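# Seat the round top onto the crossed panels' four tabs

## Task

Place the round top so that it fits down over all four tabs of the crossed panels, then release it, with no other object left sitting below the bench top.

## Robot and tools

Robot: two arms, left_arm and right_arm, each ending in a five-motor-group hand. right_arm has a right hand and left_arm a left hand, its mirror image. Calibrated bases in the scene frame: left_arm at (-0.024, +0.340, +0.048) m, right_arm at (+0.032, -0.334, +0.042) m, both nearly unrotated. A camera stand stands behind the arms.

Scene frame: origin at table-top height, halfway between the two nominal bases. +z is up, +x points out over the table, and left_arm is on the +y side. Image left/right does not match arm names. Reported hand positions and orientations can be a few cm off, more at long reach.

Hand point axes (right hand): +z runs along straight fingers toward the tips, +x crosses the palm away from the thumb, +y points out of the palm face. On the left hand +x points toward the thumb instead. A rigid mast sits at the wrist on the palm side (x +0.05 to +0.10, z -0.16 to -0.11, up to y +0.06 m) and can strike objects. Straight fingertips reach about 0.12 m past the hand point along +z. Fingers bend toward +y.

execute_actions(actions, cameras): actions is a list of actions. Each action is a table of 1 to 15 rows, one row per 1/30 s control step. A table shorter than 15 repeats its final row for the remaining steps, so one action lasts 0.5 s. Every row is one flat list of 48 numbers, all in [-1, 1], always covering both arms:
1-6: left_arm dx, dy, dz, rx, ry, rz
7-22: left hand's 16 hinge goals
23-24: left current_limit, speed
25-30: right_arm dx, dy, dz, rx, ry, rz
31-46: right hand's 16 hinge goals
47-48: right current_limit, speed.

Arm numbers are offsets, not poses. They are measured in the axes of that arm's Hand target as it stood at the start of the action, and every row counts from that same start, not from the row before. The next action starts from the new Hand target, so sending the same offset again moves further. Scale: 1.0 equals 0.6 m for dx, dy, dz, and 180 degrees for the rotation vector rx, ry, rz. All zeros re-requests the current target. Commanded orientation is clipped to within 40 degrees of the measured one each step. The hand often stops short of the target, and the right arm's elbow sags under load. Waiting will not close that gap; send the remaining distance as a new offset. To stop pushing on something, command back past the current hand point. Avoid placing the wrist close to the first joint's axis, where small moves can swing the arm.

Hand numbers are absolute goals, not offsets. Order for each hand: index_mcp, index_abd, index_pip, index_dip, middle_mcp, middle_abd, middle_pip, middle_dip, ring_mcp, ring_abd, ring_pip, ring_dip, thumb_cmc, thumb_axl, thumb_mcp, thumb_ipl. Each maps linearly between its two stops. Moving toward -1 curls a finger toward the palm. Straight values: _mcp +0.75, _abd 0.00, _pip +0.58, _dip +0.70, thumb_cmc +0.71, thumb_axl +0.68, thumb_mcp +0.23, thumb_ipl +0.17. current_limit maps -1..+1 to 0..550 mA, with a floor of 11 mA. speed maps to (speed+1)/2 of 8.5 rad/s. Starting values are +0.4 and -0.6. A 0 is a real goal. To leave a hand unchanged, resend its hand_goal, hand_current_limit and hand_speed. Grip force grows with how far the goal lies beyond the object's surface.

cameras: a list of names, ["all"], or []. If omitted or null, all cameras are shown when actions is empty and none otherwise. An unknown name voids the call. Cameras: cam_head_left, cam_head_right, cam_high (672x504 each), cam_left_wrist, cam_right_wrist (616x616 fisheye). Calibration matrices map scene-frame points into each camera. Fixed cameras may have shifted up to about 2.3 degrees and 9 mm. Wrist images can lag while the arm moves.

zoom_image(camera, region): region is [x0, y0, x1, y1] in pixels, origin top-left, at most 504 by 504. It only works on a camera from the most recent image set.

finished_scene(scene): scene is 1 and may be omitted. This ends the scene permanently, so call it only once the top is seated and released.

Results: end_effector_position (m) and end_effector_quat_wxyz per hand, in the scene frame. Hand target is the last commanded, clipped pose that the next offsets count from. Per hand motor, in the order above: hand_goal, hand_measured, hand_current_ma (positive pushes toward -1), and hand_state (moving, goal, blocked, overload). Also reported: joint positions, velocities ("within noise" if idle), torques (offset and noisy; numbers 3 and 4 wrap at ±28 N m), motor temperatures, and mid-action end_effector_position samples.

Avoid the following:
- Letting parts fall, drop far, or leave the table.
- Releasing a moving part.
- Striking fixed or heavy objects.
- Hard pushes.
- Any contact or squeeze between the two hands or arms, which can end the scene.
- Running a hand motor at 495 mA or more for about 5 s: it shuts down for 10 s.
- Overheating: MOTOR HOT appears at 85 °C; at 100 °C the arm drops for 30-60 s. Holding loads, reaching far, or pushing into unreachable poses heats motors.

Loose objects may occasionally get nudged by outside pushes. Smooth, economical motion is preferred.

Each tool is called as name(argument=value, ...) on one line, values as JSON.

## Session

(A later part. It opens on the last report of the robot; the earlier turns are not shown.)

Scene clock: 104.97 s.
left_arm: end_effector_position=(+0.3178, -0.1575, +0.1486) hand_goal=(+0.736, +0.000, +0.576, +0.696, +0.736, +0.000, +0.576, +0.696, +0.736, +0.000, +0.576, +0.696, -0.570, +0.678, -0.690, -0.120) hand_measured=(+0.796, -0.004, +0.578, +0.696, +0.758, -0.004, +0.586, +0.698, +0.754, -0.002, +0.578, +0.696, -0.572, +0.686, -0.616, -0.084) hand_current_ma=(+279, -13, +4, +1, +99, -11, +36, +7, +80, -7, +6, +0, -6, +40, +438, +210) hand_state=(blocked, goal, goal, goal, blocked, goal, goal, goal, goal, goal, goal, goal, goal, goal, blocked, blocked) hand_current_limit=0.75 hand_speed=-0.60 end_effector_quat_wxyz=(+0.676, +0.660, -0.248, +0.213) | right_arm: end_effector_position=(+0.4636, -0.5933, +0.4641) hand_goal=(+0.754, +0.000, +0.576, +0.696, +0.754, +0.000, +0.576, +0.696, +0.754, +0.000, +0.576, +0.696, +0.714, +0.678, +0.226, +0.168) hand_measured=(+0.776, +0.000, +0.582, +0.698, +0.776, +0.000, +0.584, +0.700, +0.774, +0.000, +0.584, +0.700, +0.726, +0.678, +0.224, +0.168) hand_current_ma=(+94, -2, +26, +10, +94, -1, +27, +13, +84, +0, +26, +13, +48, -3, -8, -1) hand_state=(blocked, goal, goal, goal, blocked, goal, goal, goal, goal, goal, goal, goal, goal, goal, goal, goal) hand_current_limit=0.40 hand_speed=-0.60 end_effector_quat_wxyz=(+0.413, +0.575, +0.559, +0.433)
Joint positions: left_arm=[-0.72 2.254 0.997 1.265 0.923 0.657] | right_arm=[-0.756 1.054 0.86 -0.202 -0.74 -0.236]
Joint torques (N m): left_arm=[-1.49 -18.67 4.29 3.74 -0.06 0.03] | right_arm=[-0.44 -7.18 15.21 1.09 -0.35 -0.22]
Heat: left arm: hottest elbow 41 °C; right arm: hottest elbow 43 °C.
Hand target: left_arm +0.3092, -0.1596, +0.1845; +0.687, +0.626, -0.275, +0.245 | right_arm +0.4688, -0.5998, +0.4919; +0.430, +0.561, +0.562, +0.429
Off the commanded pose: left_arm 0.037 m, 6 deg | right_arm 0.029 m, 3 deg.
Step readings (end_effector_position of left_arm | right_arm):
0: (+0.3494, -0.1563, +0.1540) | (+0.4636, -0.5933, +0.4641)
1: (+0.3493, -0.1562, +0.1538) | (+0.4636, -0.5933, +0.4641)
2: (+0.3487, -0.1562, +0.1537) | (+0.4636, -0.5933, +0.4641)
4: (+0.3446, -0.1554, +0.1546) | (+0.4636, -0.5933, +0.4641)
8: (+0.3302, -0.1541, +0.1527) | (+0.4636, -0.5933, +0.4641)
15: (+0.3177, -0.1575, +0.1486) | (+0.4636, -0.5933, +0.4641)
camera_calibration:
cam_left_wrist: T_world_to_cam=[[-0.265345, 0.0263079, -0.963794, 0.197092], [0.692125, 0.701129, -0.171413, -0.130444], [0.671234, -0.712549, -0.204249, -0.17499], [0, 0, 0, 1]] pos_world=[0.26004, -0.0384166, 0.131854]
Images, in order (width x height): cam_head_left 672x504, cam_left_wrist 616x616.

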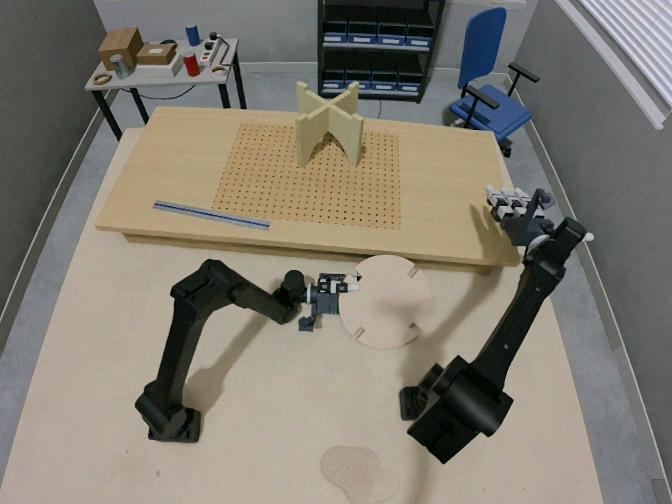

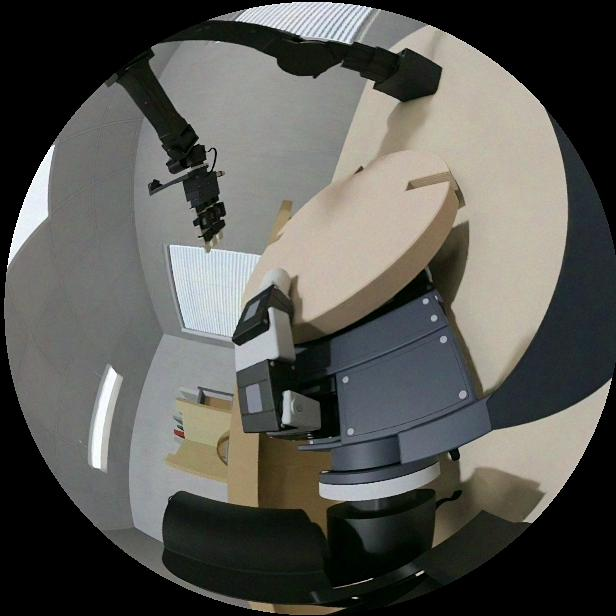

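execute_actions(actions=[[[0.0335,0.0597,0.0055,0,0,-0.0333,0.72,0,0.576,0.696,0.725,0,0.576,0.696,0.735,0,0.576,0.696,-0.571,0.678,-0.70,-0.13,0.75,-0.6,0,0,0,0,0,0,0.754,0,0.576,0.696,0.754,0,0.576,0.696,0.754,0,0.576,0.696,0.714,0.678,0.226,0.168,0.4,-0.6]]], cameras=["cam_left_wrist","cam_head_left","cam_high"])

Scene clock: 107.20 s.
left_arm: end_effector_position=(+0.2963, -0.1570, +0.1753) hand_goal=(+0.720, +0.000, +0.576, +0.696, +0.726, +0.000, +0.576, +0.696, +0.736, +0.000, +0.576, +0.696, -0.570, +0.678, -0.700, -0.130) hand_measured=(+0.784, -0.012, +0.588, +0.698, +0.778, -0.010, +0.590, +0.704, +0.778, -0.014, +0.592, +0.700, -0.572, +0.664, -0.622, -0.084) hand_current_ma=(+295, -37, +44, +9, +239, -34, +58, +26, +187, -43, +63, +14, -10, -63, +460, +273) hand_state=(blocked, goal, goal, goal, blocked, goal, goal, goal, blocked, goal, goal, goal, goal, goal, blocked, blocked) hand_current_limit=0.75 hand_speed=-0.60 end_effector_quat_wxyz=(+0.682, +0.671, -0.228, +0.183) | right_arm: end_effector_position=(+0.4636, -0.5933, +0.4641) hand_goal=(+0.754, +0.000, +0.576, +0.696, +0.754, +0.000, +0.576, +0.696, +0.754, +0.000, +0.576, +0.696, +0.714, +0.678, +0.226, +0.168) hand_measured=(+0.776, +0.000, +0.582, +0.698, +0.776, +0.000, +0.584, +0.700, +0.774, +0.000, +0.584, +0.700, +0.726, +0.678, +0.224, +0.168) hand_current_ma=(+94, -2, +26, +10, +94, -1, +27, +13, +84, +0, +26, +13, +48, -3, -8, -1) hand_state=(blocked, goal, goal, goal, blocked, goal, goal, goal, goal, goal, goal, goal, goal, goal, goal, goal) hand_current_limit=0.40 hand_speed=-0.60 end_effector_quat_wxyz=(+0.413, +0.575, +0.559, +0.433)
Joint positions: left_arm=[-0.752 2.162 0.917 1.238 0.903 0.595] | right_arm=[-0.756 1.054 0.86 -0.202 -0.74 -0.236]
Joint torques (N m): left_arm=[-0.73 -19.66 5.48 2.91 -0.11 -0.32] | right_arm=[-0.44 -7.18 15.21 1.09 -0.35 -0.22]
Heat: left arm: hottest elbow 41 °C; right arm: hottest elbow 43 °C.
Hand target: left_arm +0.2992, -0.1596, +0.2245; +0.699, +0.640, -0.242, +0.209 | right_arm +0.4688, -0.5998, +0.4919; +0.430, +0.561, +0.562, +0.429
Off the commanded pose: left_arm 0.049 m, 5 deg | right_arm 0.029 m, 3 deg.
Step readings (end_effector_position of left_arm | right_arm):
0: (+0.3178, -0.1575, +0.1486) | (+0.4636, -0.5933, +0.4641)
1: (+0.3177, -0.1573, +0.1485) | (+0.4636, -0.5933, +0.4641)
2: (+0.3176, -0.1571, +0.1493) | (+0.4636, -0.5933, +0.4641)
4: (+0.3155, -0.1551, +0.1536) | (+0.4636, -0.5933, +0.4641)
8: (+0.3050, -0.1521, +0.1659) | (+0.4636, -0.5933, +0.4641)
15: (+0.2958, -0.1565, +0.1767) | (+0.4636, -0.5933, +0.4641)
camera_calibration:
cam_left_wrist: T_world_to_cam=[[-0.335249, 0.0432073, -0.941138, 0.236533], [0.686249, 0.695628, -0.212517, -0.103325], [0.6455, -0.717102, -0.262859, -0.137502], [0, 0, 0, 1]] pos_world=[0.238962, -0.0369473, 0.164508]
Images, in order (width x height): cam_head_left 672x504, cam_high 672x504, cam_left_wrist 616x616.

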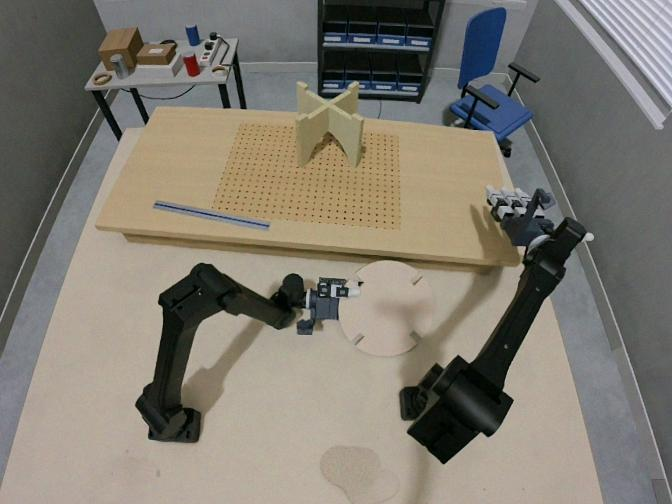

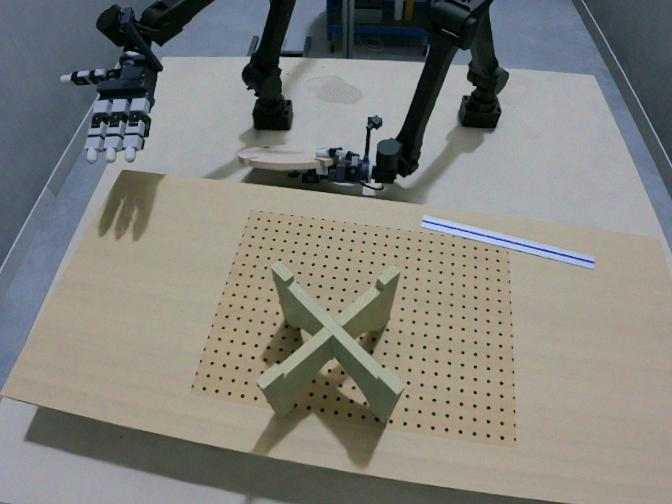

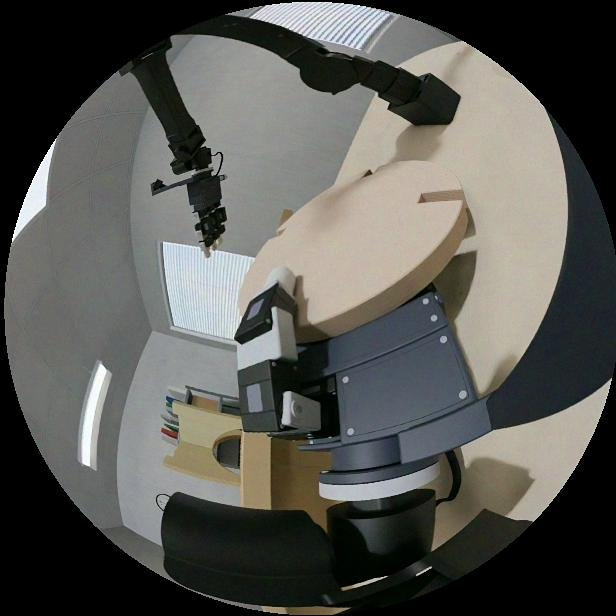

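execute_actions(actions=[[[0.0303,0.0397,0.0032,0,0,-0.0667,0.72,0,0.576,0.696,0.72,0,0.576,0.696,0.725,0,0.576,0.696,-0.571,0.678,-0.70,-0.13,0.75,-0.6,0,0,0,0,0,0,0.754,0,0.576,0.696,0.754,0,0.576,0.696,0.754,0,0.576,0.696,0.714,0.678,0.226,0.168,0.4,-0.6]]], cameras=["cam_left_wrist","cam_head_left","cam_high"])

Scene clock: 108.67 s.
left_arm: end_effector_position=(+0.2999, -0.1560, +0.2079) hand_goal=(+0.720, +0.000, +0.576, +0.696, +0.720, +0.000, +0.576, +0.696, +0.726, +0.000, +0.576, +0.696, -0.570, +0.678, -0.700, -0.130) hand_measured=(+0.782, -0.012, +0.588, +0.698, +0.778, -0.010, +0.590, +0.704, +0.778, -0.014, +0.592, +0.700, -0.572, +0.664, -0.622, -0.084) hand_current_ma=(+294, -37, +47, +10, +269, -34, +58, +26, +237, -43, +63, +14, -10, -64, +460, +273) hand_state=(blocked, goal, goal, goal, blocked, goal, goal, goal, blocked, goal, goal, goal, goal, goal, blocked, blocked) hand_current_limit=0.75 hand_speed=-0.60 end_effector_quat_wxyz=(+0.696, +0.691, -0.157, +0.113) | right_arm: end_effector_position=(+0.4636, -0.5933, +0.4641) hand_goal=(+0.754, +0.000, +0.576, +0.696, +0.754, +0.000, +0.576, +0.696, +0.754, +0.000, +0.576, +0.696, +0.714, +0.678, +0.226, +0.168) hand_measured=(+0.776, +0.000, +0.582, +0.698, +0.776, +0.000, +0.584, +0.700, +0.774, +0.000, +0.584, +0.700, +0.726, +0.678, +0.224, +0.168) hand_current_ma=(+94, -2, +26, +10, +94, -1, +27, +13, +84, +0, +26, +13, +48, -3, -8, -1) hand_state=(blocked, goal, goal, goal, blocked, goal, goal, goal, goal, goal, goal, goal, goal, goal, goal, goal) hand_current_limit=0.40 hand_speed=-0.60 end_effector_quat_wxyz=(+0.413, +0.575, +0.559, +0.433)
Joint positions: left_arm=[-0.769 2.069 0.864 1.197 0.882 0.389] | right_arm=[-0.756 1.054 0.86 -0.202 -0.74 -0.236]
Joint torques (N m): left_arm=[-1.2 -17.9 5.89 3.02 -0.14 -0.28] | right_arm=[-0.44 -7.18 15.21 1.09 -0.35 -0.22]
Heat: left arm: hottest elbow 41 °C; right arm: hottest elbow 43 °C.
Hand target: left_arm +0.2991, -0.1595, +0.2544; +0.717, +0.662, -0.174, +0.135 | right_arm +0.4688, -0.5998, +0.4919; +0.430, +0.561, +0.562, +0.429
Off the commanded pose: left_arm 0.047 m, 5 deg | right_arm 0.029 m, 3 deg.
Step readings (end_effector_position of left_arm | right_arm):
0: (+0.2963, -0.1570, +0.1753) | (+0.4636, -0.5933, +0.4641)
1: (+0.2964, -0.1570, +0.1752) | (+0.4636, -0.5933, +0.4641)
2: (+0.2973, -0.1568, +0.1755) | (+0.4636, -0.5933, +0.4641)
4: (+0.2991, -0.1555, +0.1774) | (+0.4636, -0.5933, +0.4641)
8: (+0.2977, -0.1523, +0.1881) | (+0.4636, -0.5933, +0.4641)
15: (+0.2974, -0.1555, +0.2075) | (+0.4636, -0.5933, +0.4641)
camera_calibration:
cam_left_wrist: T_world_to_cam=[[-0.520791, 0.0540484, -0.851972, 0.307112], [0.62625, 0.702422, -0.338251, -0.0543203], [0.580162, -0.709706, -0.399663, -0.0813404], [0, 0, 0, 1]] pos_world=[0.24115, -0.0361709, 0.210768]
Images, in order (width x height): cam_head_left 672x504, cam_high 672x504, cam_left_wrist 616x616.

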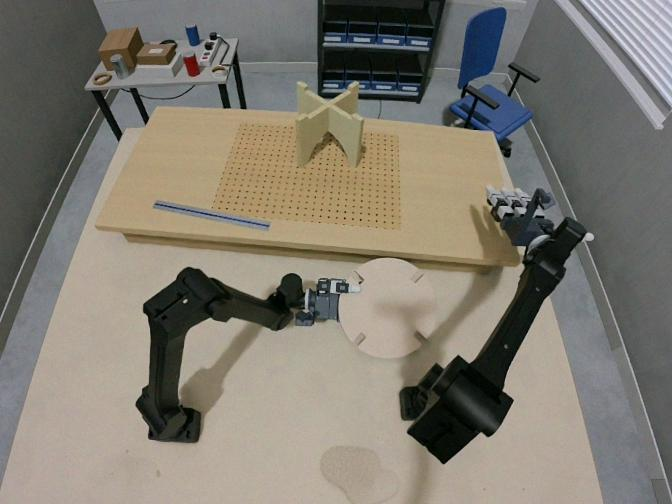

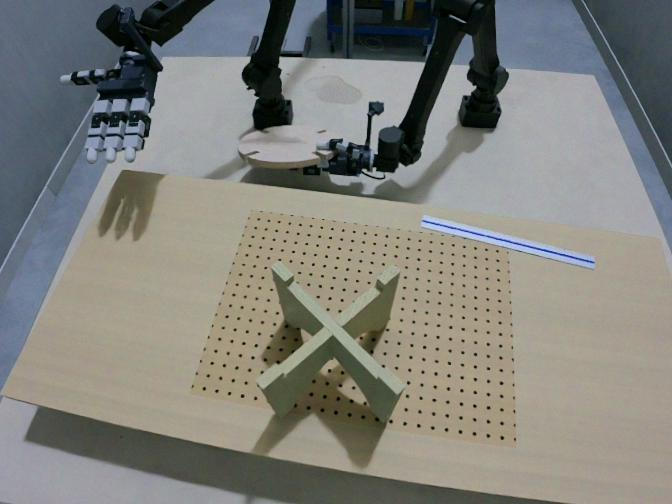

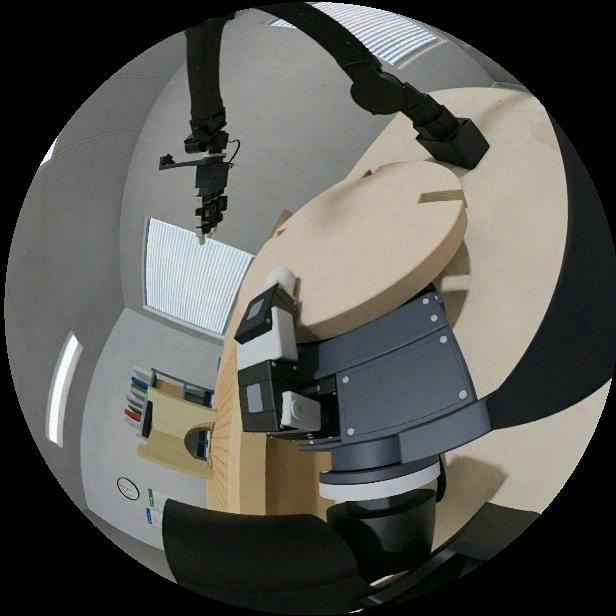

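execute_actions(actions=[[[0.0523,0.0748,-0.0285,0.0125,0.0089,-0.07,0.72,0,0.576,0.696,0.72,0,0.576,0.696,0.725,0,0.576,0.696,-0.571,0.678,-0.70,-0.13,0.75,-0.6,0,0,0,0,0,0,0.754,0,0.576,0.696,0.754,0,0.576,0.696,0.754,0,0.576,0.696,0.714,0.678,0.226,0.168,0.4,-0.6]]], cameras=["cam_head_left"])

Scene clock: 118.40 s.
left_arm: end_effector_position=(+0.3047, -0.1412, +0.2655) hand_goal=(+0.720, +0.000, +0.576, +0.696, +0.720, +0.000, +0.576, +0.696, +0.726, +0.000, +0.576, +0.696, -0.570, +0.678, -0.700, -0.130) hand_measured=(+0.782, -0.012, +0.592, +0.700, +0.780, -0.010, +0.592, +0.704, +0.782, -0.014, +0.592, +0.700, -0.572, +0.664, -0.622, -0.084) hand_current_ma=(+294, -37, +61, +13, +284, -34, +61, +26, +255, -43, +66, +17, -10, -64, +460, +273) hand_state=(blocked, goal, goal, goal, blocked, goal, goal, goal, blocked, goal, goal, goal, goal, goal, blocked, blocked) hand_current_limit=0.75 hand_speed=-0.60 end_effector_quat_wxyz=(+0.695, +0.713, -0.073, +0.045) | right_arm: end_effector_position=(+0.4636, -0.5933, +0.4641) hand_goal=(+0.754, +0.000, +0.576, +0.696, +0.754, +0.000, +0.576, +0.696, +0.754, +0.000, +0.576, +0.696, +0.714, +0.678, +0.226, +0.168) hand_measured=(+0.776, +0.000, +0.582, +0.698, +0.776, +0.000, +0.584, +0.700, +0.774, +0.000, +0.584, +0.700, +0.726, +0.678, +0.224, +0.168) hand_current_ma=(+94, -2, +26, +10, +94, -1, +27, +13, +84, +0, +26, +13, +48, -3, -8, -1) hand_state=(blocked, goal, goal, goal, blocked, goal, goal, goal, goal, goal, goal, goal, goal, goal, goal, goal) hand_current_limit=0.40 hand_speed=-0.60 end_effector_quat_wxyz=(+0.413, +0.575, +0.559, +0.433)
Joint positions: left_arm=[-0.768 1.855 0.776 1.036 0.858 0.2] | right_arm=[-0.756 1.054 0.86 -0.202 -0.74 -0.236]
Joint torques (N m): left_arm=[-0.09 -15.21 7.39 3.07 -0.09 -0.26] | right_arm=[-0.5 -7.12 15.21 1.09 -0.35 -0.22]
Heat: left arm: hottest elbow 41 °C; right arm: hottest elbow 44 °C.
Hand target: left_arm +0.3096, -0.1398, +0.3074; +0.716, +0.689, -0.088, +0.068 | right_arm +0.4688, -0.5998, +0.4919; +0.430, +0.561, +0.562, +0.429
Off the commanded pose: left_arm 0.042 m, 5 deg | right_arm 0.029 m, 3 deg.
Step readings (end_effector_position of left_arm | right_arm):
0: (+0.2999, -0.1560, +0.2079) | (+0.4636, -0.5933, +0.4641)
1: (+0.3001, -0.1560, +0.2079) | (+0.4636, -0.5933, +0.4641)
2: (+0.3013, -0.1557, +0.2079) | (+0.4636, -0.5933, +0.4641)
4: (+0.3028, -0.1528, +0.2097) | (+0.4636, -0.5933, +0.4641)
8: (+0.2996, -0.1433, +0.2291) | (+0.4636, -0.5933, +0.4641)
15: (+0.3015, -0.1402, +0.2678) | (+0.4636, -0.5933, +0.4641)
Images, in order (width x height): cam_head_left 672x504.

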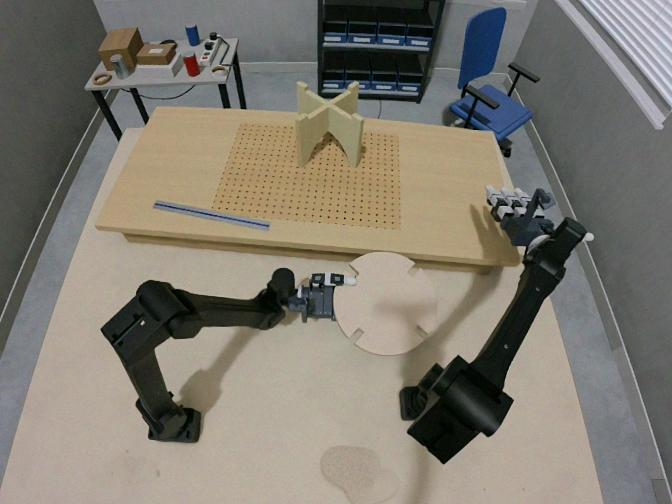

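execute_actions(actions=[[[0.0663,0.1442,-0.0287,0.0125,0.0089,-0.07,0.72,0,0.576,0.696,0.72,0,0.576,0.696,0.725,0,0.576,0.696,-0.571,0.678,-0.70,-0.13,0.75,-0.6,0,0,0,0,0,0,0.754,0,0.576,0.696,0.754,0,0.576,0.696,0.754,0,0.576,0.696,0.714,0.678,0.226,0.168,0.4,-0.6]]], cameras=["cam_head_left"])

Scene clock: 119.97 s.
left_arm: end_effector_position=(+0.3208, -0.1171, +0.3415) hand_goal=(+0.720, +0.000, +0.576, +0.696, +0.720, +0.000, +0.576, +0.696, +0.726, +0.000, +0.576, +0.696, -0.570, +0.678, -0.700, -0.130) hand_measured=(+0.786, -0.008, +0.594, +0.700, +0.784, -0.006, +0.594, +0.704, +0.786, -0.010, +0.594, +0.702, -0.572, +0.664, -0.622, -0.084) hand_current_ma=(+305, -24, +74, +15, +302, -21, +72, +26, +275, -30, +74, +20, -10, -63, +460, +273) hand_state=(blocked, goal, goal, goal, blocked, goal, goal, goal, blocked, goal, goal, goal, goal, goal, blocked, blocked) hand_current_limit=0.75 hand_speed=-0.60 end_effector_quat_wxyz=(+0.676, +0.736, +0.028, -0.030) | right_arm: end_effector_position=(+0.4636, -0.5933, +0.4641) hand_goal=(+0.754, +0.000, +0.576, +0.696, +0.754, +0.000, +0.576, +0.696, +0.754, +0.000, +0.576, +0.696, +0.714, +0.678, +0.226, +0.168) hand_measured=(+0.776, +0.000, +0.582, +0.698, +0.776, +0.000, +0.584, +0.700, +0.774, +0.000, +0.584, +0.700, +0.726, +0.678, +0.224, +0.168) hand_current_ma=(+94, -2, +26, +10, +94, -1, +27, +13, +84, +0, +26, +13, +48, -3, -8, -1) hand_state=(blocked, goal, goal, goal, blocked, goal, goal, goal, goal, goal, goal, goal, goal, goal, goal, goal) hand_current_limit=0.40 hand_speed=-0.60 end_effector_quat_wxyz=(+0.413, +0.575, +0.559, +0.433)
Joint positions: left_arm=[-0.737 1.552 0.747 0.677 0.855 0.015] | right_arm=[-0.756 1.054 0.86 -0.202 -0.74 -0.236]
Joint torques (N m): left_arm=[0.21 -12.04 12.37 3.21 0.1 -0.19] | right_arm=[-0.5 -7.18 15.21 1.09 -0.36 -0.22]
Heat: left arm: hottest elbow 41 °C; right arm: hottest elbow 44 °C.
Hand target: left_arm +0.3301, -0.1199, +0.3998; +0.707, +0.707, +0.000, +0.001 | right_arm +0.4688, -0.5998, +0.4919; +0.430, +0.561, +0.562, +0.429
Off the commanded pose: left_arm 0.059 m, 7 deg | right_arm 0.029 m, 3 deg.
Step readings (end_effector_position of left_arm | right_arm):
0: (+0.3047, -0.1412, +0.2655) | (+0.4636, -0.5933, +0.4641)
1: (+0.3051, -0.1413, +0.2650) | (+0.4636, -0.5933, +0.4641)
2: (+0.3070, -0.1415, +0.2652) | (+0.4636, -0.5933, +0.4641)
4: (+0.3135, -0.1392, +0.2683) | (+0.4636, -0.5933, +0.4641)
8: (+0.3165, -0.1293, +0.3021) | (+0.4636, -0.5933, +0.4641)
15: (+0.3148, -0.1149, +0.3584) | (+0.4636, -0.5933, +0.4641)
Images, in order (width x height): cam_head_left 672x504.

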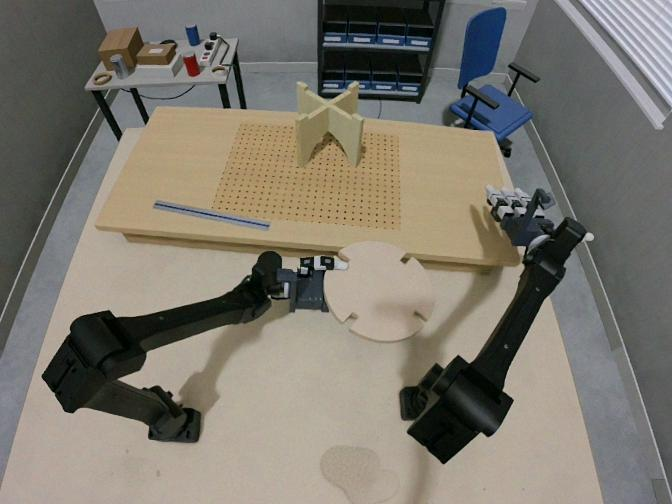

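execute_actions(actions=[[[0.0833,0.0833,-0.05,-0.028,0.1389,0.026,0.715,0,0.576,0.696,0.715,0,0.576,0.696,0.72,0,0.576,0.696,-0.571,0.678,-0.70,-0.13,0.75,-0.6,0,0,0,0,0,0,0.754,0,0.576,0.696,0.754,0,0.576,0.696,0.754,0,0.576,0.696,0.714,0.678,0.226,0.168,0.4,-0.6]]], cameras=["cam_head_left"])

Scene clock: 121.40 s.
left_arm: end_effector_position=(+0.3854, -0.0877, +0.3626) hand_goal=(+0.716, +0.000, +0.576, +0.696, +0.716, +0.000, +0.576, +0.696, +0.720, +0.000, +0.576, +0.696, -0.570, +0.678, -0.700, -0.130) hand_measured=(+0.786, +0.006, +0.596, +0.702, +0.784, +0.004, +0.596, +0.704, +0.786, +0.002, +0.596, +0.702, -0.572, +0.666, -0.622, -0.084) hand_current_ma=(+325, +20, +80, +21, +322, +12, +77, +27, +307, +8, +78, +23, -8, -58, +460, +273) hand_state=(blocked, goal, blocked, goal, blocked, goal, goal, goal, blocked, goal, goal, goal, goal, goal, blocked, blocked) hand_current_limit=0.75 hand_speed=-0.60 end_effector_quat_wxyz=(+0.665, +0.714, +0.167, +0.144) | right_arm: end_effector_position=(+0.4636, -0.5933, +0.4641) hand_goal=(+0.754, +0.000, +0.576, +0.696, +0.754, +0.000, +0.576, +0.696, +0.754, +0.000, +0.576, +0.696, +0.714, +0.678, +0.226, +0.168) hand_measured=(+0.776, +0.000, +0.582, +0.698, +0.776, +0.000, +0.584, +0.700, +0.774, +0.000, +0.584, +0.700, +0.726, +0.678, +0.224, +0.168) hand_current_ma=(+94, -2, +26, +10, +94, -1, +27, +13, +84, +0, +26, +13, +48, -3, -8, -1) hand_state=(blocked, goal, goal, goal, blocked, goal, goal, goal, goal, goal, goal, goal, goal, goal, goal, goal) hand_current_limit=0.40 hand_speed=-0.60 end_effector_quat_wxyz=(+0.413, +0.575, +0.559, +0.433)
Joint positions: left_arm=[-0.744 1.507 0.745 0.681 0.4 0.015] | right_arm=[-0.756 1.054 0.86 -0.202 -0.74 -0.236]
Joint torques (N m): left_arm=[-1.03 -13.22 12.68 5.15 -0.09 -0.02] | right_arm=[-0.44 -7.12 15.21 1.09 -0.35 -0.22]
Heat: left arm: hottest elbow 41 °C; right arm: hottest elbow 44 °C.
Hand target: left_arm +0.3801, -0.0899, +0.4498; +0.720, +0.658, +0.124, +0.182 | right_arm +0.4688, -0.5998, +0.4919; +0.430, +0.561, +0.562, +0.429
Off the commanded pose: left_arm 0.087 m, 11 deg | right_arm 0.029 m, 3 deg.
Step readings (end_effector_position of left_arm | right_arm):
0: (+0.3208, -0.1171, +0.3415) | (+0.4636, -0.5933, +0.4641)
1: (+0.3225, -0.1169, +0.3414) | (+0.4636, -0.5933, +0.4641)
2: (+0.3302, -0.1154, +0.3419) | (+0.4636, -0.5933, +0.4641)
4: (+0.3472, -0.1136, +0.3440) | (+0.4636, -0.5933, +0.4641)
8: (+0.3789, -0.0947, +0.3552) | (+0.4636, -0.5933, +0.4641)
15: (+0.3884, -0.0850, +0.3625) | (+0.4636, -0.5933, +0.4641)
Images, in order (width x height): cam_head_left 672x504.

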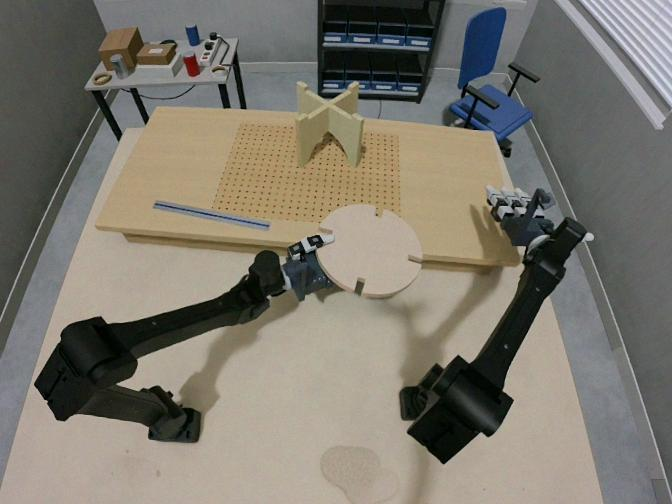

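execute_actions(actions=[[[0.1358,0.1407,0.0192,0.0085,0.1379,0.0143,0.715,0,0.576,0.696,0.715,0,0.576,0.696,0.72,0,0.576,0.696,-0.571,0.678,-0.70,-0.13,0.75,-0.6,0,0,0,0,0,0,0.754,0,0.576,0.696,0.754,0,0.576,0.696,0.754,0,0.576,0.696,0.714,0.678,0.226,0.168,0.4,-0.6]]], cameras=["cam_head_left"])

Scene clock: 122.87 s.
left_arm: end_effector_position=(+0.4432, -0.0479, +0.4334) hand_goal=(+0.716, +0.000, +0.576, +0.696, +0.716, +0.000, +0.576, +0.696, +0.720, +0.000, +0.576, +0.696, -0.570, +0.678, -0.700, -0.130) hand_measured=(+0.786, +0.002, +0.596, +0.702, +0.784, -0.002, +0.596, +0.704, +0.786, +0.000, +0.596, +0.702, -0.572, +0.666, -0.622, -0.084) hand_current_ma=(+325, +4, +80, +21, +322, -5, +77, +27, +307, -2, +77, +23, -8, -54, +460, +273) hand_state=(blocked, goal, blocked, goal, blocked, goal, goal, goal, blocked, goal, goal, goal, goal, goal, blocked, blocked) hand_current_limit=0.75 hand_speed=-0.60 end_effector_quat_wxyz=(+0.599, +0.680, +0.291, +0.308) | right_arm: end_effector_position=(+0.4636, -0.5933, +0.4641) hand_goal=(+0.754, +0.000, +0.576, +0.696, +0.754, +0.000, +0.576, +0.696, +0.754, +0.000, +0.576, +0.696, +0.714, +0.678, +0.226, +0.168) hand_measured=(+0.776, +0.000, +0.582, +0.698, +0.776, +0.000, +0.584, +0.700, +0.774, +0.000, +0.584, +0.700, +0.726, +0.678, +0.224, +0.168) hand_current_ma=(+94, -2, +26, +10, +94, -1, +27, +13, +84, +0, +26, +13, +48, -3, -8, -1) hand_state=(blocked, goal, goal, goal, blocked, goal, goal, goal, goal, goal, goal, goal, goal, goal, goal, goal) hand_current_limit=0.40 hand_speed=-0.60 end_effector_quat_wxyz=(+0.413, +0.575, +0.559, +0.433)
Joint positions: left_arm=[-0.75 1.398 0.869 0.436 -0.041 0.067] | right_arm=[-0.756 1.054 0.86 -0.202 -0.74 -0.236]
Joint torques (N m): left_arm=[-1.08 -11.58 17.72 4.1 -0.14 -0.09] | right_arm=[-0.5 -7.18 15.21 1.07 -0.35 -0.22]
Heat: left arm: hottest elbow 41 °C; right arm: hottest elbow 44 °C.
Hand target: left_arm +0.4501, -0.0600, +0.5397; +0.663, +0.616, +0.264, +0.334 | right_arm +0.4688, -0.5998, +0.4919; +0.430, +0.561, +0.562, +0.429
Off the commanded pose: left_arm 0.107 m, 11 deg | right_arm 0.029 m, 3 deg.
Step readings (end_effector_position of left_arm | right_arm):
0: (+0.3855, -0.0877, +0.3626) | (+0.4636, -0.5933, +0.4641)
1: (+0.3867, -0.0869, +0.3625) | (+0.4636, -0.5933, +0.4641)
2: (+0.3937, -0.0818, +0.3632) | (+0.4636, -0.5933, +0.4641)
4: (+0.4034, -0.0745, +0.3645) | (+0.4636, -0.5933, +0.4641)
8: (+0.4252, -0.0488, +0.3823) | (+0.4636, -0.5933, +0.4641)
15: (+0.4415, -0.0432, +0.4277) | (+0.4636, -0.5933, +0.4641)
Images, in order (width x height): cam_head_left 672x504.

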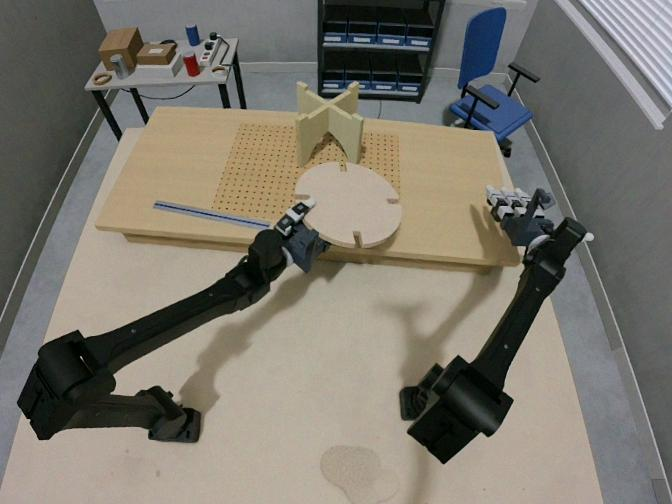

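execute_actions(actions=[[[0.0933,0.086,0.0883,0.0085,0.138,0.0,0.715,0,0.576,0.696,0.715,0,0.576,0.696,0.72,0,0.576,0.696,-0.571,0.678,-0.70,-0.13,0.75,-0.6,0,0,0,0,0,0,0.754,0,0.576,0.696,0.754,0,0.576,0.696,0.754,0,0.576,0.696,0.714,0.678,0.226,0.168,0.4,-0.6]]], cameras=["cam_head_left"])

Scene clock: 124.43 s.
left_arm: end_effector_position=(+0.5200, -0.0471, +0.4836) hand_goal=(+0.716, +0.000, +0.576, +0.696, +0.716, +0.000, +0.576, +0.696, +0.720, +0.000, +0.576, +0.696, -0.570, +0.678, -0.700, -0.130) hand_measured=(+0.786, +0.000, +0.596, +0.702, +0.784, -0.004, +0.596, +0.704, +0.786, -0.002, +0.596, +0.702, -0.572, +0.666, -0.622, -0.084) hand_current_ma=(+325, -2, +80, +22, +322, -13, +78, +27, +307, -9, +77, +24, -8, -60, +460, +273) hand_state=(blocked, goal, blocked, goal, blocked, goal, goal, goal, blocked, goal, goal, goal, goal, goal, blocked, blocked) hand_current_limit=0.75 hand_speed=-0.60 end_effector_quat_wxyz=(+0.508, +0.612, +0.413, +0.443) | right_arm: end_effector_position=(+0.4636, -0.5933, +0.4641) hand_goal=(+0.754, +0.000, +0.576, +0.696, +0.754, +0.000, +0.576, +0.696, +0.754, +0.000, +0.576, +0.696, +0.714, +0.678, +0.226, +0.168) hand_measured=(+0.776, +0.000, +0.582, +0.698, +0.776, +0.000, +0.584, +0.700, +0.774, +0.000, +0.584, +0.700, +0.726, +0.678, +0.224, +0.168) hand_current_ma=(+94, -2, +26, +10, +94, -1, +27, +13, +84, +0, +26, +13, +48, -3, -8, -1) hand_state=(blocked, goal, goal, goal, blocked, goal, goal, goal, goal, goal, goal, goal, goal, goal, goal, goal) hand_current_limit=0.40 hand_speed=-0.60 end_effector_quat_wxyz=(+0.413, +0.575, +0.559, +0.433)
Joint positions: left_arm=[-0.784 1.542 1.17 0.269 -0.503 0.074] | right_arm=[-0.756 1.054 0.86 -0.202 -0.74 -0.236]
Joint torques (N m): left_arm=[-1.08 -15.44 18.52 3.92 -0.34 -0.11] | right_arm=[-0.44 -7.18 15.21 1.09 -0.35 -0.22]
Heat: left arm: hottest elbow 42 °C; right arm: hottest elbow 44 °C.
Hand target: left_arm +0.5200, -0.0500, +0.6000; +0.583, +0.538, +0.404, +0.455 | right_arm +0.4688, -0.5998, +0.4919; +0.430, +0.561, +0.562, +0.429
Off the commanded pose: left_arm 0.116 m, 12 deg | right_arm 0.029 m, 3 deg.
Step readings (end_effector_position of left_arm | right_arm):
0: (+0.4432, -0.0480, +0.4334) | (+0.4636, -0.5933, +0.4641)
1: (+0.4444, -0.0464, +0.4335) | (+0.4636, -0.5933, +0.4641)
2: (+0.4493, -0.0409, +0.4346) | (+0.4636, -0.5933, +0.4641)
4: (+0.4581, -0.0365, +0.4386) | (+0.4636, -0.5933, +0.4641)
8: (+0.4842, -0.0299, +0.4594) | (+0.4636, -0.5933, +0.4641)
15: (+0.5078, -0.0343, +0.4973) | (+0.4636, -0.5933, +0.4641)
Images, in order (width x height): cam_head_left 672x504.

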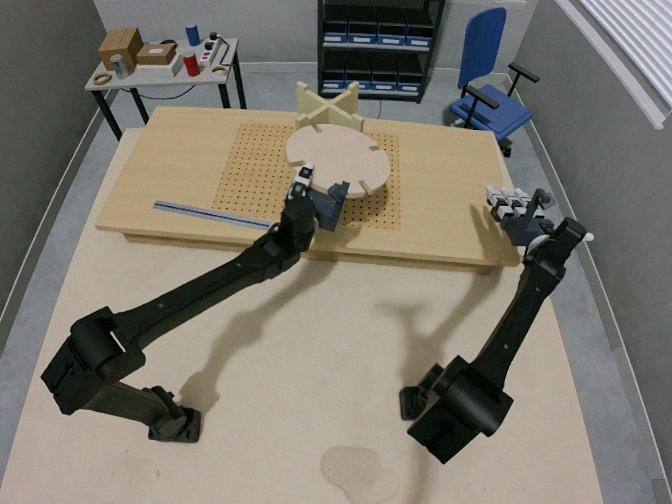

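execute_actions(actions=[[[0.0607,0.0505,0.1622,0.001,0.0558,-0.0227,0.715,0,0.576,0.696,0.715,0,0.576,0.696,0.72,0,0.576,0.696,-0.571,0.678,-0.70,-0.13,0.75,-0.6,0,0,0,0,0,0,0.754,0,0.576,0.696,0.754,0,0.576,0.696,0.754,0,0.576,0.696,0.714,0.678,0.226,0.168,0.4,-0.6]]], cameras=["all"])

Scene clock: 126.20 s.
left_arm: end_effector_position=(+0.6221, -0.0406, +0.5118) hand_goal=(+0.716, +0.000, +0.576, +0.696, +0.716, +0.000, +0.576, +0.696, +0.720, +0.000, +0.576, +0.696, -0.570, +0.678, -0.700, -0.130) hand_measured=(+0.786, -0.002, +0.596, +0.702, +0.784, -0.006, +0.596, +0.704, +0.786, -0.004, +0.596, +0.702, -0.572, +0.666, -0.622, -0.084) hand_current_ma=(+325, -4, +80, +22, +322, -16, +78, +27, +307, -11, +77, +24, -8, -60, +460, +273) hand_state=(blocked, goal, blocked, goal, blocked, goal, goal, goal, blocked, goal, goal, goal, goal, goal, blocked, blocked) hand_current_limit=0.75 hand_speed=-0.60 end_effector_quat_wxyz=(+0.478, +0.564, +0.477, +0.474) | right_arm: end_effector_position=(+0.4636, -0.5933, +0.4641) hand_goal=(+0.754, +0.000, +0.576, +0.696, +0.754, +0.000, +0.576, +0.696, +0.754, +0.000, +0.576, +0.696, +0.714, +0.678, +0.226, +0.168) hand_measured=(+0.776, +0.000, +0.582, +0.698, +0.776, +0.000, +0.584, +0.700, +0.774, +0.000, +0.584, +0.700, +0.726, +0.678, +0.224, +0.168) hand_current_ma=(+94, -2, +26, +10, +94, -1, +27, +13, +84, +0, +26, +13, +48, -3, -8, -1) hand_state=(blocked, goal, goal, goal, blocked, goal, goal, goal, goal, goal, goal, goal, goal, goal, goal, goal) hand_current_limit=0.40 hand_speed=-0.60 end_effector_quat_wxyz=(+0.413, +0.575, +0.559, +0.433)
Joint positions: left_arm=[-0.704 1.749 1.513 0.125 -0.596 0.017] | right_arm=[-0.756 1.054 0.86 -0.202 -0.74 -0.236]
Joint torques (N m): left_arm=[-1.26 -19.25 19.66 3.75 -0.33 -0.28] | right_arm=[-0.44 -7.18 15.21 1.07 -0.35 -0.22]
Heat: left arm: hottest elbow 43 °C; right arm: hottest elbow 44 °C.
Hand target: left_arm +0.6200, -0.0399, +0.6398; +0.560, +0.483, +0.474, +0.478 | right_arm +0.4688, -0.5998, +0.4919; +0.430, +0.561, +0.562, +0.429
Off the commanded pose: left_arm 0.128 m, 13 deg | right_arm 0.029 m, 3 deg.
Step readings (end_effector_position of left_arm | right_arm):
0: (+0.5200, -0.0471, +0.4836) | (+0.4636, -0.5933, +0.4641)
1: (+0.5203, -0.0470, +0.4839) | (+0.4636, -0.5933, +0.4641)
2: (+0.5225, -0.0456, +0.4844) | (+0.4636, -0.5933, +0.4641)
4: (+0.5341, -0.0459, +0.4888) | (+0.4636, -0.5933, +0.4641)
8: (+0.5713, -0.0462, +0.5048) | (+0.4636, -0.5933, +0.4641)
15: (+0.6117, -0.0337, +0.5199) | (+0.4636, -0.5933, +0.4641)
camera_calibration:
cam_left_wrist: T_world_to_cam=[[-0.142933, -0.744518, -0.652122, 0.357885], [-0.73895, 0.518605, -0.430119, 0.65445], [0.658425, 0.420407, -0.624287, 0.0472519], [0, 0, 0, 1]] pos_world=[0.503648, -0.0928141, 0.544375]
cam_right_wrist: T_world_to_cam=[[0.241647, -0.786223, 0.568736, -0.800529], [-0.838004, -0.464588, -0.286194, 0.199455], [0.48924, -0.407445, -0.771124, 0.0100749], [0, 0, 0, 1]] pos_world=[0.35566, -0.532624, 0.520141]

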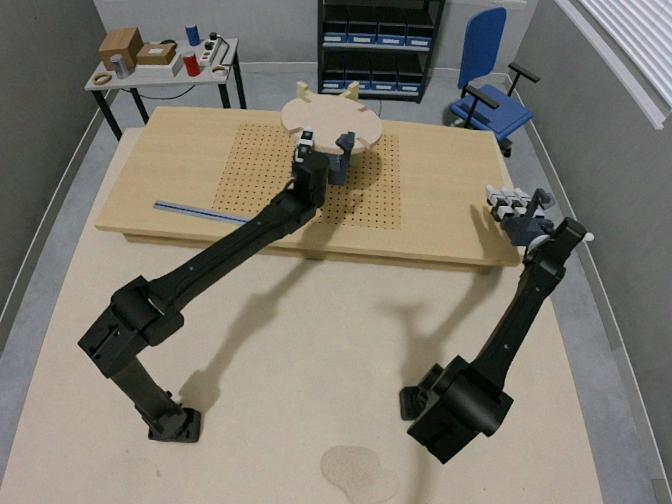

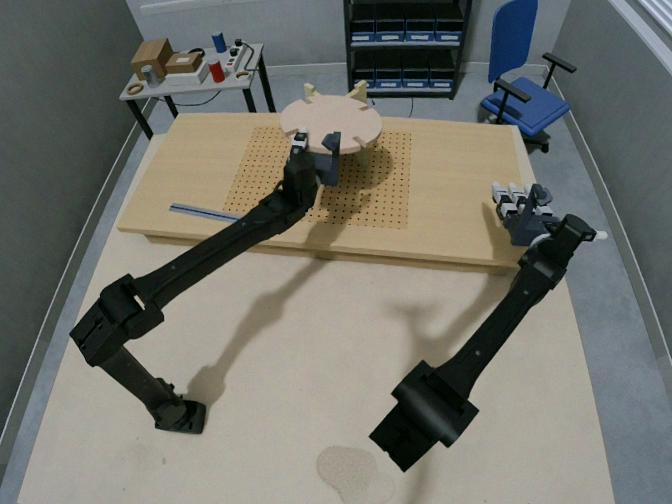

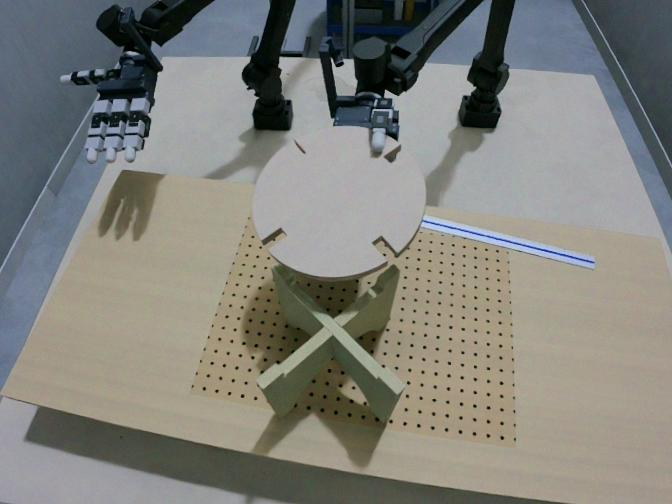

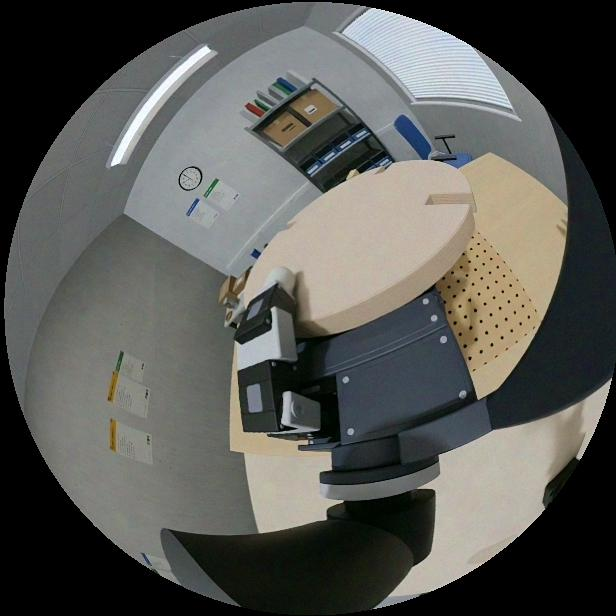

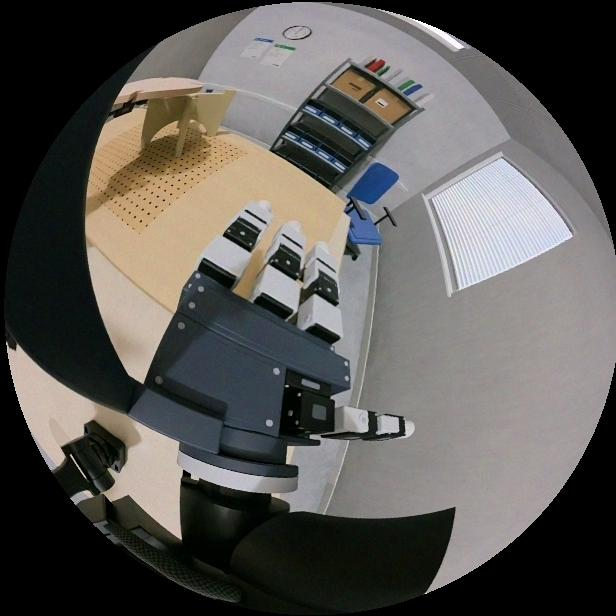

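zoom_image(camera="cam_right_wrist", region=[80, 60, 280, 260])

zoom_image(camera="cam_high", region=[230, 110, 450, 330])

zoom_image(camera="cam_head_left", region=[260, 60, 420, 220])

Scaled by 2.520 from the camera's 616x616 image, which has a finer 880x880 frame.

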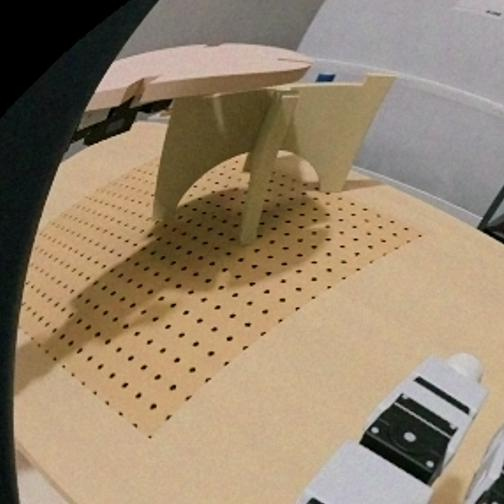

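Scaled by 2.291 from the camera's 672x504 image, which has a finer 960x720 frame.

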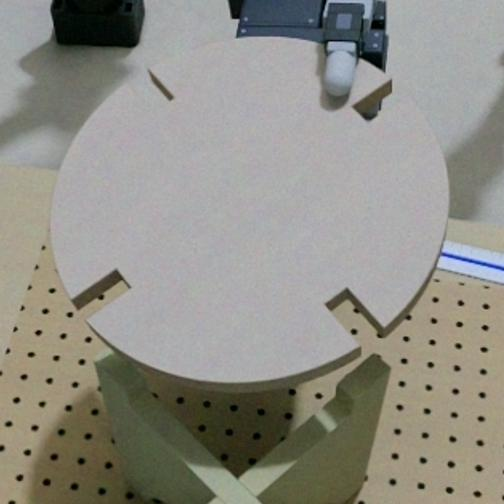

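Scaled by 3.150 from the camera's 672x504 image, which has a finer 960x720 frame.

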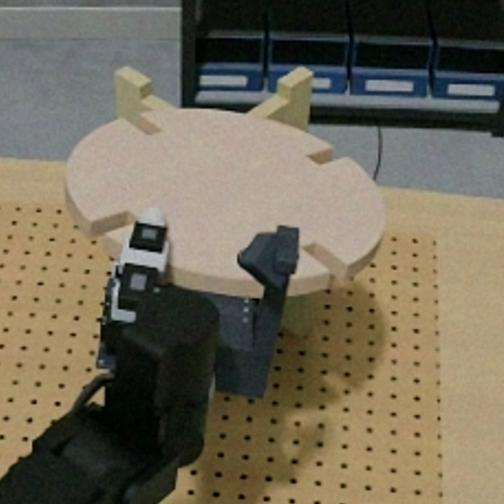

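zoom_image(camera="cam_high", region=[250, 210, 410, 330])

zoom_image(camera="cam_high", region=[250, 110, 430, 220])

zoom_image(camera="cam_high", region=[240, 300, 420, 430])

Scaled by 3.150 from the camera's 672x504 image, which has a finer 960x720 frame.

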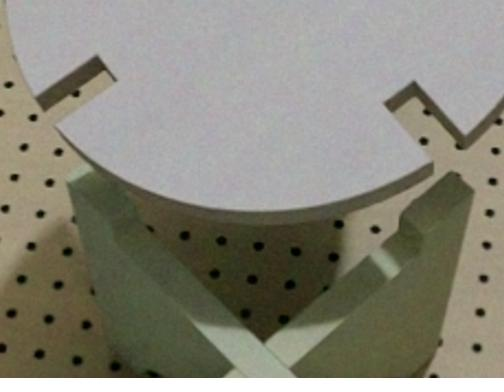

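Scaled by 2.800 from the camera's 672x504 image, which has a finer 960x720 frame.

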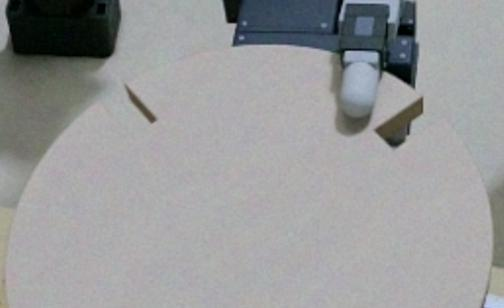

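Scaled by 2.800 from the camera's 672x504 image, which has a finer 960x720 frame.

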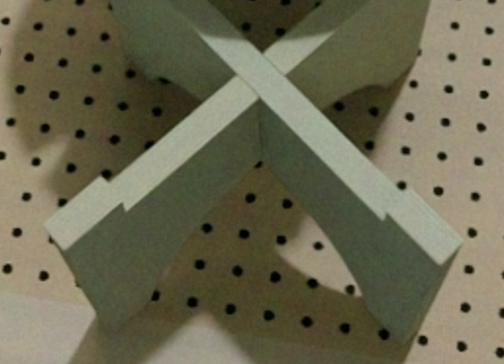

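execute_actions(actions=[[[0.0048,0.0708,0.1562,-0.0013,0.0193,-0.015,0.715,0,0.576,0.696,0.715,0,0.576,0.696,0.72,0,0.576,0.696,-0.571,0.678,-0.70,-0.13,0.75,-0.6,0,0,0,0,0,0,0.754,0,0.576,0.696,0.754,0,0.576,0.696,0.754,0,0.576,0.696,0.714,0.678,0.226,0.168,0.4,-0.6]]], cameras=["cam_high","cam_right_wrist"])

zoom_image(camera="cam_right_wrist", region=[80, 60, 280, 260])

Scene clock: 134.53 s.
left_arm: end_effector_position=(+0.7147, -0.0492, +0.5450) hand_goal=(+0.716, +0.000, +0.576, +0.696, +0.716, +0.000, +0.576, +0.696, +0.720, +0.000, +0.576, +0.696, -0.570, +0.678, -0.700, -0.130) hand_measured=(+0.786, -0.002, +0.596, +0.702, +0.784, -0.006, +0.596, +0.704, +0.786, -0.004, +0.596, +0.702, -0.572, +0.666, -0.622, -0.084) hand_current_ma=(+325, -3, +80, +22, +322, -16, +78, +27, +307, -11, +77, +24, -8, -60, +460, +273) hand_state=(blocked, goal, blocked, goal, blocked, goal, goal, goal, blocked, goal, goal, goal, goal, goal, blocked, blocked) hand_current_limit=0.75 hand_speed=-0.60 end_effector_quat_wxyz=(+0.474, +0.542, +0.506, +0.475) | right_arm: end_effector_position=(+0.4636, -0.5933, +0.4641) hand_goal=(+0.754, +0.000, +0.576, +0.696, +0.754, +0.000, +0.576, +0.696, +0.754, +0.000, +0.576, +0.696, +0.714, +0.678, +0.226, +0.168) hand_measured=(+0.776, +0.000, +0.582, +0.698, +0.776, +0.000, +0.584, +0.700, +0.774, +0.000, +0.584, +0.700, +0.726, +0.678, +0.224, +0.168) hand_current_ma=(+94, -2, +26, +10, +94, -1, +27, +13, +84, +0, +26, +13, +48, -3, -8, -1) hand_state=(blocked, goal, goal, goal, blocked, goal, goal, goal, goal, goal, goal, goal, goal, goal, goal, goal) hand_current_limit=0.40 hand_speed=-0.60 end_effector_quat_wxyz=(+0.413, +0.575, +0.559, +0.433)
Joint positions: left_arm=[-0.644 1.973 1.934 -0.081 -0.59 -0.033] | right_arm=[-0.756 1.054 0.86 -0.202 -0.74 -0.236]
Joint torques (N m): left_arm=[-1.08 -24 20.08 3.77 -0.35 -0.27] | right_arm=[-0.44 -7.18 15.2 1.09 -0.35 -0.22]
Motor temperatures (°C): left_arm=[31 42 46 34 30 28] | right_arm=[30 33 45 30 31 30]
Heat: left arm: hottest elbow 46 °C; right arm: hottest elbow 45 °C.
Hand target: left_arm +0.7100, -0.0420, +0.6899; +0.558, +0.455, +0.501, +0.481 | right_arm +0.4688, -0.5998, +0.4919; +0.430, +0.561, +0.562, +0.429
Off the commanded pose: left_arm 0.145 m, 14 deg | right_arm 0.029 m, 3 deg.
Step readings (end_effector_position of left_arm | right_arm):
0: (+0.6221, -0.0406, +0.5118) | (+0.4636, -0.5933, +0.4641)
1: (+0.6223, -0.0407, +0.5123) | (+0.4636, -0.5933, +0.4641)
2: (+0.6242, -0.0413, +0.5134) | (+0.4636, -0.5933, +0.4641)
4: (+0.6367, -0.0424, +0.5191) | (+0.4636, -0.5933, +0.4641)
8: (+0.6645, -0.0502, +0.5383) | (+0.4636, -0.5933, +0.4641)
15: (+0.6962, -0.0462, +0.5597) | (+0.4636, -0.5933, +0.4641)
camera_calibration:
cam_right_wrist: T_world_to_cam=[[0.241647, -0.786223, 0.568736, -0.800529], [-0.838004, -0.464588, -0.286194, 0.199455], [0.48924, -0.407445, -0.771124, 0.0100749], [0, 0, 0, 1]] pos_world=[0.35566, -0.532624, 0.520141]
Images, in order (width x height): cam_high 672x504, cam_right_wrist 616x616.

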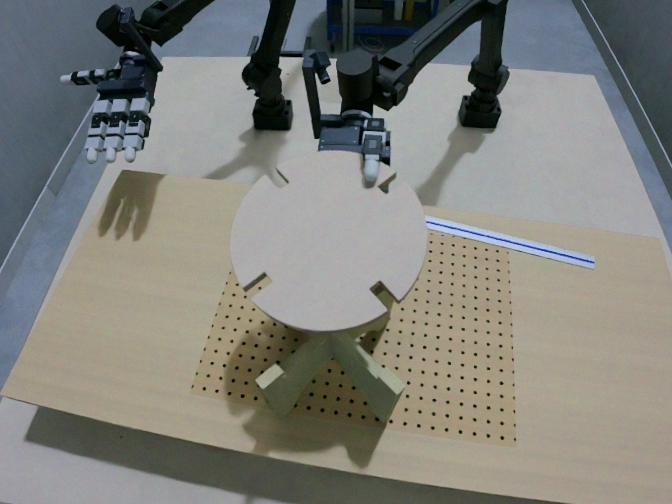

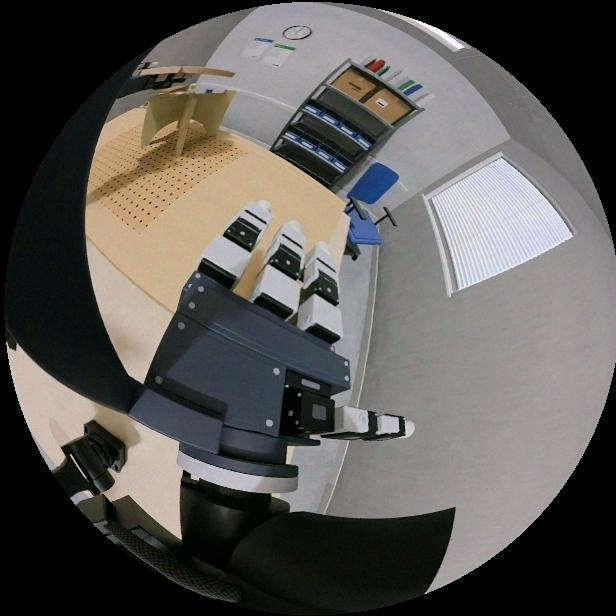

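Scaled by 2.520 from the camera's 616x616 image, which has a finer 880x880 frame.

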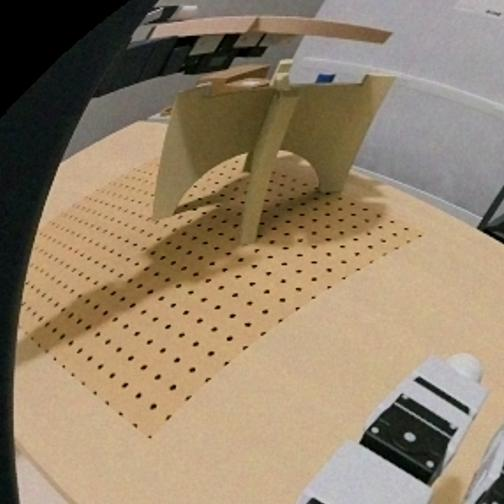

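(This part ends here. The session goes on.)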